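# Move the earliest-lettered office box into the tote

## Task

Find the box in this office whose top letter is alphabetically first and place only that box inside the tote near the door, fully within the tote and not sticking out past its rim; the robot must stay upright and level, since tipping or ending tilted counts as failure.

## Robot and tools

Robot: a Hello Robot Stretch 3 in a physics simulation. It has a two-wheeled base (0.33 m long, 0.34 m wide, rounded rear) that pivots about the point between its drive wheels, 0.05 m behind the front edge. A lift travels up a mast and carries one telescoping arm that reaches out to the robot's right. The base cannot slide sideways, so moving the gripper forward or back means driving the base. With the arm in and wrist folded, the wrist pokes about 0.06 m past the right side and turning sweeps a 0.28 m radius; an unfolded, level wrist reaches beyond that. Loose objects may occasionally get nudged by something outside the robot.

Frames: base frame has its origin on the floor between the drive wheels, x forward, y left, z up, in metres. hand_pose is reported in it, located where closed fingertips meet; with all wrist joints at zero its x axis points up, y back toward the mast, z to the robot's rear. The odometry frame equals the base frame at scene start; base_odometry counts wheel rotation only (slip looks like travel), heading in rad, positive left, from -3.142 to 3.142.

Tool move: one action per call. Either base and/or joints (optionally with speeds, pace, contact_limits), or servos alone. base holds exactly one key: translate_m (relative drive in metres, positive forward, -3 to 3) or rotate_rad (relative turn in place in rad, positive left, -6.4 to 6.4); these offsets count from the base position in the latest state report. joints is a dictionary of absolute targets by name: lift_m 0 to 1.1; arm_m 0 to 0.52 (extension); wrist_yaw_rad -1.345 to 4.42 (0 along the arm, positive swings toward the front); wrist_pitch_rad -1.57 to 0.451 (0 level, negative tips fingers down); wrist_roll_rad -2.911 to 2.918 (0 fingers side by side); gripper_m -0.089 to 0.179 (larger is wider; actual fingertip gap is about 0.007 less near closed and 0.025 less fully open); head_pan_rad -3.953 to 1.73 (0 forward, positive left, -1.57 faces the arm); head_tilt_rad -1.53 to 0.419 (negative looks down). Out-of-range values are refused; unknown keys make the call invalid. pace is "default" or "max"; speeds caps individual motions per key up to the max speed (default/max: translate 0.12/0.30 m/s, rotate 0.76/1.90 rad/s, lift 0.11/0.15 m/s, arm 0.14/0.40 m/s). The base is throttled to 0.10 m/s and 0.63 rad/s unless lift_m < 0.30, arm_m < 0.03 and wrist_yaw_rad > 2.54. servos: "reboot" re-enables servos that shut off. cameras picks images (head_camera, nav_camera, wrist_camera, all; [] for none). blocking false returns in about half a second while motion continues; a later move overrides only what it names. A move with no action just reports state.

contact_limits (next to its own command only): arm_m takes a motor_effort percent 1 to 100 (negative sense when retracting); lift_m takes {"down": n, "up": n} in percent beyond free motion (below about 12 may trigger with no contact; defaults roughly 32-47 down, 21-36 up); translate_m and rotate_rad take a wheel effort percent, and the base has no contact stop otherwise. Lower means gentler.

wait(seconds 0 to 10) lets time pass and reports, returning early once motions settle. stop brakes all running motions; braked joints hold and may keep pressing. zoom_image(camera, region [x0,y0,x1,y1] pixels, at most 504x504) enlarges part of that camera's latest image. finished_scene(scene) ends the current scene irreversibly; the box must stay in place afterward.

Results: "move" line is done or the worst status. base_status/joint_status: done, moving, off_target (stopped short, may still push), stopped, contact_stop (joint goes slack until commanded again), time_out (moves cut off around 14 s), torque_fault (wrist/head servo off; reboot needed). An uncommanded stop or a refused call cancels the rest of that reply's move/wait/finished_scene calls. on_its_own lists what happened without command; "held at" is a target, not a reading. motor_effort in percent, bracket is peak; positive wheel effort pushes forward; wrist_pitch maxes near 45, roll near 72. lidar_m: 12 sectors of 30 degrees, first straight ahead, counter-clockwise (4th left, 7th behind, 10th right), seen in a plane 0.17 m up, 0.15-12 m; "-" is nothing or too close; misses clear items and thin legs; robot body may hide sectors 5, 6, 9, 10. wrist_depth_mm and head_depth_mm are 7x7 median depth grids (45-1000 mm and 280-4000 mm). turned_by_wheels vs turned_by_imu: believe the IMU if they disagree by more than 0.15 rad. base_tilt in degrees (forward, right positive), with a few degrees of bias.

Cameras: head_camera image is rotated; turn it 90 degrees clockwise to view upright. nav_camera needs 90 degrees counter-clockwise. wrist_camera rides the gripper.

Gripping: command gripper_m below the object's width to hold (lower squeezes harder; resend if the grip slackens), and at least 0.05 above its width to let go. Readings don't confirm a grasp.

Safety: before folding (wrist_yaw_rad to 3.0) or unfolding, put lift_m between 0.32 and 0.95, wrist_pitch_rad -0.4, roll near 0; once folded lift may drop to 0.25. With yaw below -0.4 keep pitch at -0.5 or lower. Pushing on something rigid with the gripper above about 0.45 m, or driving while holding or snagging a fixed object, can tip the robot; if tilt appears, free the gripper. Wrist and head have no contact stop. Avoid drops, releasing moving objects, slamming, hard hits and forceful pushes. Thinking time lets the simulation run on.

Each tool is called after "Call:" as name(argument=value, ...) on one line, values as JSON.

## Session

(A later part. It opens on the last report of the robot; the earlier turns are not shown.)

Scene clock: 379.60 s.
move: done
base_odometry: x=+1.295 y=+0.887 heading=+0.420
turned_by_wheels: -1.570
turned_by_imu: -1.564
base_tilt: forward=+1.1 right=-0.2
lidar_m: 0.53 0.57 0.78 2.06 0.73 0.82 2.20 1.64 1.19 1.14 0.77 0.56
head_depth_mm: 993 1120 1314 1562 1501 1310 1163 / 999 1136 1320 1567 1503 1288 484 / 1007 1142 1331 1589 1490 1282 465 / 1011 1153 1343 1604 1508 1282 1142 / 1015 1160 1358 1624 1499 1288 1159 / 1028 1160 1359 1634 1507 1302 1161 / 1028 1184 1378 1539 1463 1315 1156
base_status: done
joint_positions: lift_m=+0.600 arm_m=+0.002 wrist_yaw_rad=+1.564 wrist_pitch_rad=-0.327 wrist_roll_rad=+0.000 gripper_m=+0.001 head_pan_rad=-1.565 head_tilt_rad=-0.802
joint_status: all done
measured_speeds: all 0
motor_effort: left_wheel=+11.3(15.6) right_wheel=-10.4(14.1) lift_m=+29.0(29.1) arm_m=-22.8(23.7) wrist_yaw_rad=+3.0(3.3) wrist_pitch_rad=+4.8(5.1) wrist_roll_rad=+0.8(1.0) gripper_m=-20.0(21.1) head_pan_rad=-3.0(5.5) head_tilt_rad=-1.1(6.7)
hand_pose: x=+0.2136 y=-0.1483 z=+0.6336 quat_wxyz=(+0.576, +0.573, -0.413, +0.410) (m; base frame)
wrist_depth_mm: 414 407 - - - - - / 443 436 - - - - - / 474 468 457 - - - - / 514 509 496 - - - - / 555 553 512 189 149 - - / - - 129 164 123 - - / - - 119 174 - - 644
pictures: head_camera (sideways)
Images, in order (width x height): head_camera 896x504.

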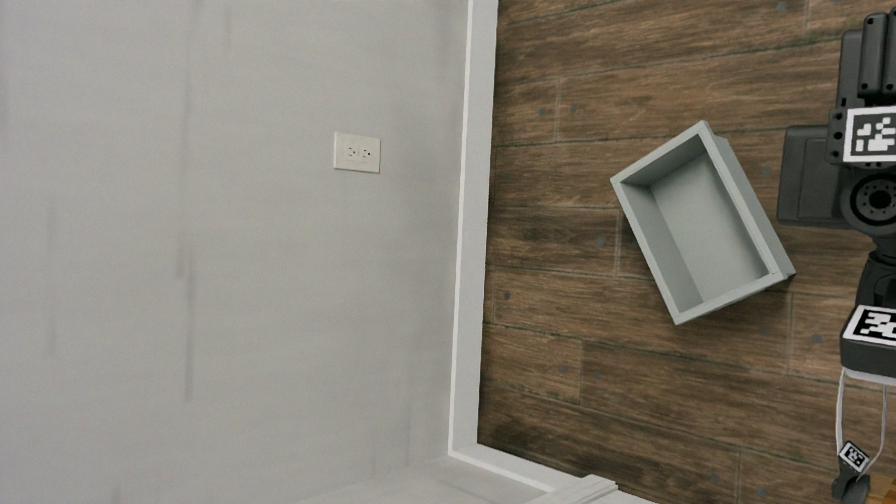

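Call:
move(base={"translate_m": -0.013}, joints={"wrist_yaw_rad": 0.0, "arm_m": 0.39}, cameras=[])

Call:
move(joints={"wrist_pitch_rad": -1.38, "lift_m": 0.45}, cameras=["wrist_camera", "head_camera"])

Scene clock: 408.23 s.
move: done
base_odometry: x=+1.283 y=+0.882 heading=+0.421
turned_by_wheels: +0.000
turned_by_imu: +0.001
base_tilt: forward=+1.1 right=+0.0
lidar_m: 0.54 0.58 0.79 2.11 0.73 0.83 2.21 1.64 1.19 1.14 0.79 0.57
head_depth_mm: 995 1130 1312 1562 1486 1286 432 / 998 1137 1323 677 572 497 1109 / 1003 1144 1302 682 1495 1291 1164 / 1002 1148 1330 1601 1518 1291 1163 / 1018 1163 1341 1598 1505 1290 1161 / 1017 1167 1357 1638 1513 1314 1160 / 1032 1173 1368 1559 1474 1308 1165
base_status: done
joint_positions: lift_m=+0.600 arm_m=+0.390 wrist_yaw_rad=+0.003 wrist_pitch_rad=-0.327 wrist_roll_rad=+0.000 gripper_m=+0.001 head_pan_rad=-1.570 head_tilt_rad=-0.800
joint_status: all done
measured_speeds: all 0
motor_effort: left_wheel=-1.4(7.4) right_wheel=-8.3(13.3) lift_m=+30.5(31.1) arm_m=+24.3(26.9) wrist_yaw_rad=-2.3(7.0) wrist_pitch_rad=+4.7(5.1) wrist_roll_rad=+0.8(1.1) gripper_m=-19.1(20.6) head_pan_rad=-3.7(3.9) head_tilt_rad=+1.0(2.2)
hand_pose: x=-0.0208 y=-0.7699 z=+0.6336 quat_wxyz=(+0.698, +0.116, -0.697, -0.114) (m; base frame)
wrist_depth_mm: - - - - - - - / - - - - - - - / - - - - - - - / - - - - - - - / - - - 190 150 - - / - - 128 165 123 - - / - - - 174 - - -
pictures: none
No camera images: "cameras" was empty.

Scene clock: 410.43 s.
move: done
base_odometry: x=+1.283 y=+0.882 heading=+0.421
turned_by_wheels: +0.000
turned_by_imu: +0.000
base_tilt: forward=+1.0 right=-0.2
lidar_m: 0.54 0.59 0.79 2.11 0.73 0.83 2.21 1.64 1.19 1.14 0.79 0.57
head_depth_mm: 992 1124 1303 1559 1511 1307 1160 / 997 1133 1320 1567 1422 640 565 / 1008 1144 1323 1552 800 1257 1155 / 1009 1155 1344 1600 1472 1290 1155 / 1016 1160 1351 1619 1505 1291 1155 / 1020 1168 1357 1636 1509 1312 1165 / 1025 1170 1361 1539 1474 1304 1158
base_status: not commanded
joint_positions: lift_m=+0.450 arm_m=+0.390 wrist_yaw_rad=+0.003 wrist_pitch_rad=-1.379 wrist_roll_rad=+0.000 gripper_m=+0.001 head_pan_rad=-1.570 head_tilt_rad=-0.800
joint_status: all done
measured_speeds: all 0
motor_effort: left_wheel=-1.5(1.8) right_wheel=-8.2(8.8) lift_m=+21.1(27.8) arm_m=+17.5(24.4) wrist_yaw_rad=-1.7(2.6) wrist_pitch_rad=-0.3(5.8) wrist_roll_rad=+0.8(1.1) gripper_m=-18.9(20.6) head_pan_rad=-3.2(3.8) head_tilt_rad=+1.1(2.6)
hand_pose: x=-0.0216 y=-0.5600 z=+0.3326 quat_wxyz=(+0.546, +0.451, -0.544, -0.449) (m; base frame)
wrist_depth_mm: 514 508 501 512 496 501 505 / 502 503 506 496 498 491 492 / 503 496 499 464 493 489 492 / 499 496 445 240 485 489 484 / 494 489 149 186 210 484 485 / 489 479 129 165 124 477 478 / 479 482 483 478 476 473 477
pictures: head_camera (sideways), wrist_camera
Images, in order (width x height): head_camera 896x504, wrist_camera 644x364.

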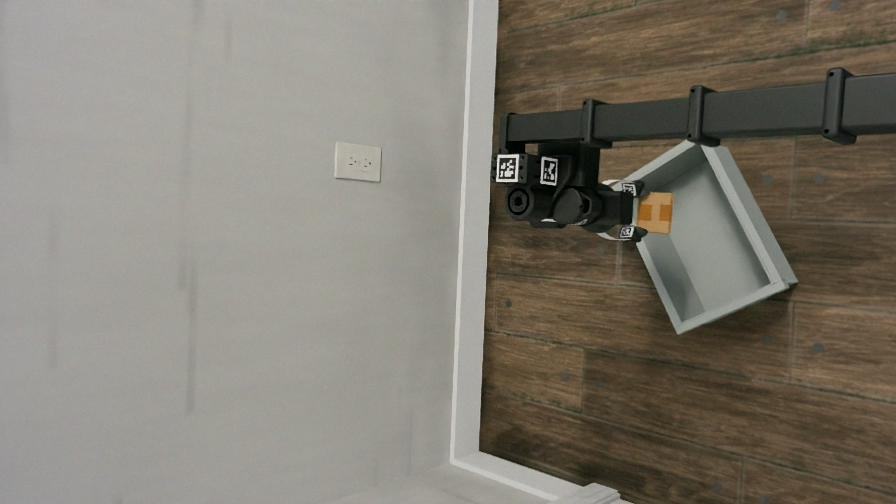

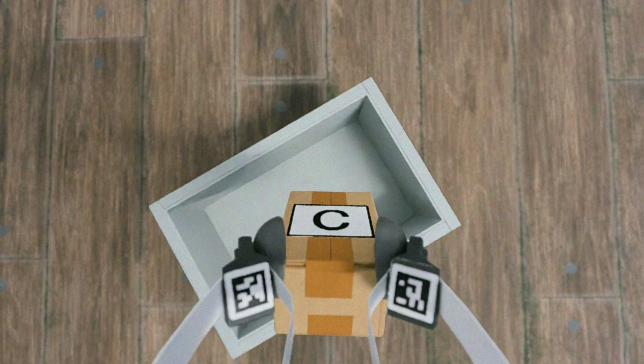

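Call:
move(base={"translate_m": 0.029}, joints={"arm_m": 0.396}, cameras=[])

Call:
move(joints={"lift_m": 0.27}, cameras=["wrist_camera"])

Scene clock: 419.13 s.
move: done
base_odometry: x=+1.309 y=+0.893 heading=+0.421
turned_by_wheels: +0.000
turned_by_imu: +0.001
base_tilt: forward=+0.9 right=-0.2
lidar_m: 0.51 0.56 0.75 2.01 0.73 0.83 2.20 1.64 1.19 1.14 0.75 0.54
head_depth_mm: 996 1128 1311 1562 1507 1312 1159 / 996 1135 1315 1559 1410 635 565 / 1008 1143 1326 1547 808 1268 1162 / 1010 1149 1336 1600 1474 1273 1165 / 1016 1158 1353 1609 1513 1297 1160 / 1023 1164 1358 1633 1523 1300 1160 / 1028 1165 1356 1524 1450 1311 1159
base_status: done
joint_positions: lift_m=+0.450 arm_m=+0.396 wrist_yaw_rad=+0.003 wrist_pitch_rad=-1.380 wrist_roll_rad=+0.000 gripper_m=+0.001 head_pan_rad=-1.570 head_tilt_rad=-0.800
joint_status: all done
measured_speeds: all 0
motor_effort: left_wheel=+9.7(12.5) right_wheel=+1.8(7.6) lift_m=+22.8(23.0) arm_m=+22.1(25.2) wrist_yaw_rad=-2.1(2.5) wrist_pitch_rad=-0.1(0.5) wrist_roll_rad=+1.0(1.1) gripper_m=-19.2(20.8) head_pan_rad=-2.4(3.6) head_tilt_rad=+0.6(1.8)
hand_pose: x=-0.0216 y=-0.5659 z=+0.3325 quat_wxyz=(+0.546, +0.451, -0.544, -0.450) (m; base frame)
wrist_depth_mm: 511 505 503 509 501 498 497 / 505 501 505 499 496 496 494 / 498 502 495 497 490 490 477 / 502 498 492 239 - 485 480 / 496 494 374 187 155 480 480 / 484 487 129 166 126 475 479 / 484 482 481 477 480 476 471
pictures: none
No camera images: "cameras" was empty.

Scene clock: 421.60 s.
move: done
base_odometry: x=+1.309 y=+0.893 heading=+0.421
turned_by_wheels: +0.000
turned_by_imu: +0.000
base_tilt: forward=+1.1 right=+0.0
lidar_m: 0.51 0.56 0.75 2.01 0.73 0.83 2.21 1.64 1.19 1.14 0.75 0.54
head_depth_mm: 994 1126 1304 1552 1508 1317 1167 / 1001 1135 1330 1560 1507 1289 1122 / 1004 1145 1331 1586 1516 1151 1144 / 1013 1150 1335 1586 1510 1252 1159 / 1018 1158 1347 1629 1507 1299 1163 / 1026 1164 1362 1640 1504 1307 1156 / 1036 1177 1356 1513 1457 1316 1156
base_status: not commanded
joint_positions: lift_m=+0.270 arm_m=+0.396 wrist_yaw_rad=+0.003 wrist_pitch_rad=-1.380 wrist_roll_rad=+0.000 gripper_m=+0.001 head_pan_rad=-1.570 head_tilt_rad=-0.800
joint_status: all done
measured_speeds: all 0
motor_effort: left_wheel=+9.5(9.9) right_wheel=+1.3(2.2) lift_m=+21.7(23.8) arm_m=+15.3(21.7) wrist_yaw_rad=-2.0(2.6) wrist_pitch_rad=-0.2(0.7) wrist_roll_rad=+0.8(1.1) gripper_m=-19.6(20.6) head_pan_rad=-2.6(3.9) head_tilt_rad=+0.2(2.4)
hand_pose: x=-0.0216 y=-0.5659 z=+0.1526 quat_wxyz=(+0.546, +0.451, -0.544, -0.450) (m; base frame)
wrist_depth_mm: 329 328 326 327 213 326 319 / 325 325 322 218 261 319 319 / 325 323 230 280 - - 315 / 322 223 274 239 - - 314 / 200 234 - 187 151 264 221 / 315 - 129 166 124 209 307 / 311 - - 249 203 305 305
pictures: wrist_camera
Images, in order (width x height): wrist_camera 644x364.

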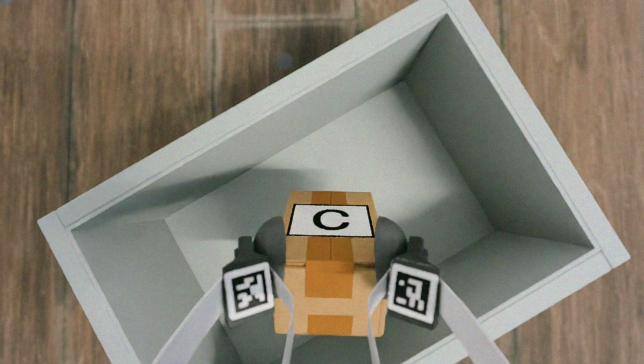

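Call:
move(joints={"lift_m": 0.17}, speeds={"lift_m": 0.04}, contact_limits={"lift_m": {"down": 13}}, cameras=["wrist_camera"])

Scene clock: 429.53 s.
move: contact_stop
base_odometry: x=+1.309 y=+0.893 heading=+0.421
turned_by_wheels: +0.000
turned_by_imu: +0.001
base_tilt: forward=+1.1 right=-0.2
lidar_m: 0.51 0.56 0.75 2.00 0.73 0.83 2.21 1.64 1.19 1.14 0.75 0.54
head_depth_mm: 997 1133 1314 1560 1519 1306 1164 / 1002 1142 1316 1572 1510 1282 1147 / 1006 1147 1332 1591 1503 1054 1142 / 1009 1151 1349 1603 1509 1259 1161 / 1016 1154 1344 1611 1492 1300 1172 / 1023 1162 1362 1614 1514 1313 1164 / 1027 1169 1348 1531 1439 1308 1163
base_status: not commanded
joint_positions: lift_m=+0.212 arm_m=+0.396 wrist_yaw_rad=+0.003 wrist_pitch_rad=-1.359 wrist_roll_rad=+0.000 gripper_m=+0.001 head_pan_rad=-1.570 head_tilt_rad=-0.800
joint_status: lift_m contact_stop (moved -0.058 of -0.100)
measured_speeds: translate_m=+0.000 rotate_rad=+0.000 lift_m=+0.002 arm_m=+0.000 wrist_yaw_rad=+0.000 wrist_pitch_rad=+0.000 wrist_roll_rad=+0.000 head_pan_rad=+0.000 head_tilt_rad=+0.000
on_its_own: lift_m is slack since a contact_stop (your +0.170 is given up)
motor_effort: left_wheel=+9.2(9.8) right_wheel=+1.7(2.3) lift_m=+24.1(24.1) arm_m=+1.2(7.6) wrist_yaw_rad=-2.2(2.7) wrist_pitch_rad=-3.8(8.5) wrist_roll_rad=+0.9(1.2) gripper_m=-15.3(20.2) head_pan_rad=-1.8(3.7) head_tilt_rad=+0.0(1.7)
contact_limits: lift_m down 13 (down: maximum 72; up: maximum 65)
hand_pose: x=-0.0215 y=-0.5711 z=+0.0951 quat_wxyz=(+0.551, +0.445, -0.549, -0.444) (m; base frame)
wrist_depth_mm: 275 274 274 166 178 - 269 / 273 272 164 179 240 - 265 / 269 153 180 237 - - - / 149 176 237 - - - - / 171 226 - 187 147 - - / - - 128 160 128 219 168 / - - - 169 201 167 148
pictures: wrist_camera
Images, in order (width x height): wrist_camera 644x364.

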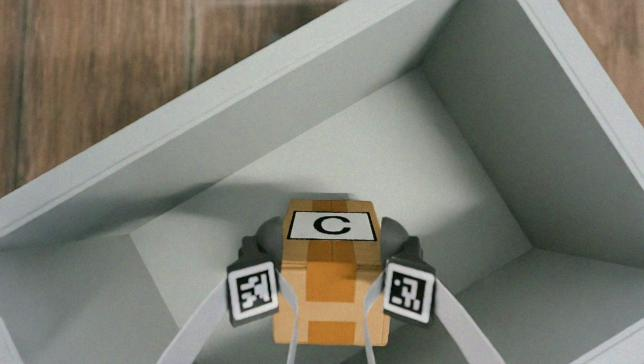

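Call:
move(joints={"lift_m": 0.213}, speeds={"lift_m": 0.03}, cameras=[])

Call:
move(joints={"gripper_m": 0.125}, cameras=[])

Call:
move(joints={"lift_m": 0.45}, speeds={"lift_m": 0.1}, cameras=["wrist_camera"])

Scene clock: 436.27 s.
move: done
base_odometry: x=+1.309 y=+0.893 heading=+0.421
turned_by_wheels: +0.000
turned_by_imu: +0.001
base_tilt: forward=+1.1 right=+0.0
lidar_m: 0.51 0.55 0.75 2.00 0.73 0.83 2.22 1.64 1.19 1.14 0.75 0.54
head_depth_mm: 990 1136 1307 1560 1502 1296 1161 / 1001 1139 1316 1570 1509 1284 1147 / 1003 1143 1336 1578 1511 1044 1141 / 1010 1148 1345 1586 1505 1257 1160 / 1013 1155 1346 1607 1504 1294 1160 / 1021 1167 1355 1626 1508 1313 1159 / 1031 1179 1342 1518 1444 1314 1165
base_status: not commanded
joint_positions: lift_m=+0.213 arm_m=+0.396 wrist_yaw_rad=+0.003 wrist_pitch_rad=-1.366 wrist_roll_rad=+0.000 gripper_m=+0.001 head_pan_rad=-1.570 head_tilt_rad=-0.800
joint_status: all done
measured_speeds: all 0
motor_effort: left_wheel=+9.2(9.5) right_wheel=+1.3(2.1) lift_m=+26.6(26.6) arm_m=-7.8(7.8) wrist_yaw_rad=-2.1(2.5) wrist_pitch_rad=-2.9(3.3) wrist_roll_rad=+0.9(1.1) gripper_m=-15.1(16.5) head_pan_rad=-2.1(3.9) head_tilt_rad=+1.5(1.6)
hand_pose: x=-0.0215 y=-0.5696 z=+0.0959 quat_wxyz=(+0.549, +0.447, -0.547, -0.446) (m; base frame)
wrist_depth_mm: 274 275 272 158 182 - 268 / 275 270 168 185 242 - 264 / 270 154 182 243 - - - / 148 176 238 - - - - / 176 222 - 187 148 - - / - - 127 161 126 212 168 / - - - 170 197 167 145
pictures: none
No camera images: "cameras" was empty.

Scene clock: 438.07 s.
move: done
base_odometry: x=+1.309 y=+0.893 heading=+0.421
turned_by_wheels: +0.000
turned_by_imu: +0.000
base_tilt: forward=+1.0 right=-0.2
lidar_m: 0.51 0.56 0.75 2.00 0.73 0.82 2.21 1.65 1.19 1.14 0.74 0.54
head_depth_mm: 994 1132 1313 1550 1510 1315 1172 / 1001 1134 1311 1568 1506 1292 1149 / 1007 1141 1320 1578 1515 1038 1144 / 1006 1148 1339 1601 1501 1275 1166 / 1016 1161 1348 1621 1497 1301 1161 / 1026 1167 1355 1628 1514 1306 1160 / 1027 1166 1353 1524 1449 1310 1160
base_status: not commanded
joint_positions: lift_m=+0.213 arm_m=+0.396 wrist_yaw_rad=+0.003 wrist_pitch_rad=-1.378 wrist_roll_rad=+0.000 gripper_m=+0.125 head_pan_rad=-1.570 head_tilt_rad=-0.800
joint_status: all done
measured_speeds: all 0
motor_effort: left_wheel=+9.2(9.7) right_wheel=+1.9(2.2) lift_m=+30.2(30.5) arm_m=-12.5(12.5) wrist_yaw_rad=-1.9(2.6) wrist_pitch_rad=-0.4(3.5) wrist_roll_rad=+0.8(1.1) gripper_m=+0.1(91.1) head_pan_rad=-2.0(3.5) head_tilt_rad=-0.6(1.8)
hand_pose: x=-0.0216 y=-0.5665 z=+0.0956 quat_wxyz=(+0.547, +0.450, -0.545, -0.449) (m; base frame)
wrist_depth_mm: 272 272 271 152 192 - 264 / 268 267 158 193 243 - 262 / 268 149 184 173 172 - - / 149 187 242 173 - - - / 178 210 - 205 - 149 - / - 123 - - - 126 165 / - 116 - - 210 149 137
pictures: none
No camera images: "cameras" was empty.

Scene clock: 441.23 s.
move: done
base_odometry: x=+1.309 y=+0.893 heading=+0.421
turned_by_wheels: +0.000
turned_by_imu: +0.000
base_tilt: forward=+0.9 right=-0.1
lidar_m: 0.51 0.56 0.75 2.00 0.73 0.83 2.21 1.64 1.19 1.14 0.75 0.54
head_depth_mm: 994 1126 1308 1564 1495 1314 1165 / 999 1129 1314 1563 1428 637 564 / 1007 1149 1328 1543 812 1281 1167 / 1011 1148 1328 1594 1475 1271 1166 / 1016 1161 1341 1614 1509 1300 1163 / 1019 1165 1351 1629 1500 1305 1159 / 1030 1178 1351 1522 1434 1320 1166
base_status: not commanded
joint_positions: lift_m=+0.450 arm_m=+0.396 wrist_yaw_rad=+0.003 wrist_pitch_rad=-1.379 wrist_roll_rad=+0.000 gripper_m=+0.125 head_pan_rad=-1.570 head_tilt_rad=-0.800
joint_status: all done
measured_speeds: all 0
motor_effort: left_wheel=+9.2(9.5) right_wheel=+1.5(2.2) lift_m=+30.4(32.6) arm_m=-20.1(20.4) wrist_yaw_rad=-2.0(2.5) wrist_pitch_rad=-0.4(0.7) wrist_roll_rad=+0.9(1.1) gripper_m=+0.4(1.3) head_pan_rad=-2.6(3.5) head_tilt_rad=+1.1(1.5)
hand_pose: x=-0.0216 y=-0.5662 z=+0.3326 quat_wxyz=(+0.546, +0.451, -0.545, -0.449) (m; base frame)
wrist_depth_mm: 516 513 509 504 505 511 498 / 511 500 502 501 497 488 497 / 508 495 501 506 495 497 492 / 501 497 490 402 - 489 488 / 495 489 - - - 484 480 / 490 124 372 - 483 126 480 / 483 127 477 475 476 471 475
pictures: wrist_camera
Images, in order (width x height): wrist_camera 644x364.

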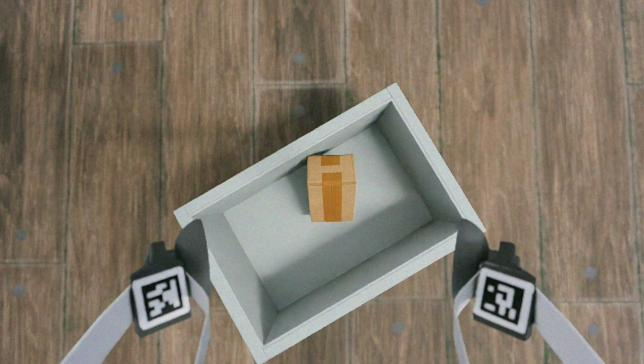

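Call:
finished_scene(scene=2)

The scene is finished: the task was done.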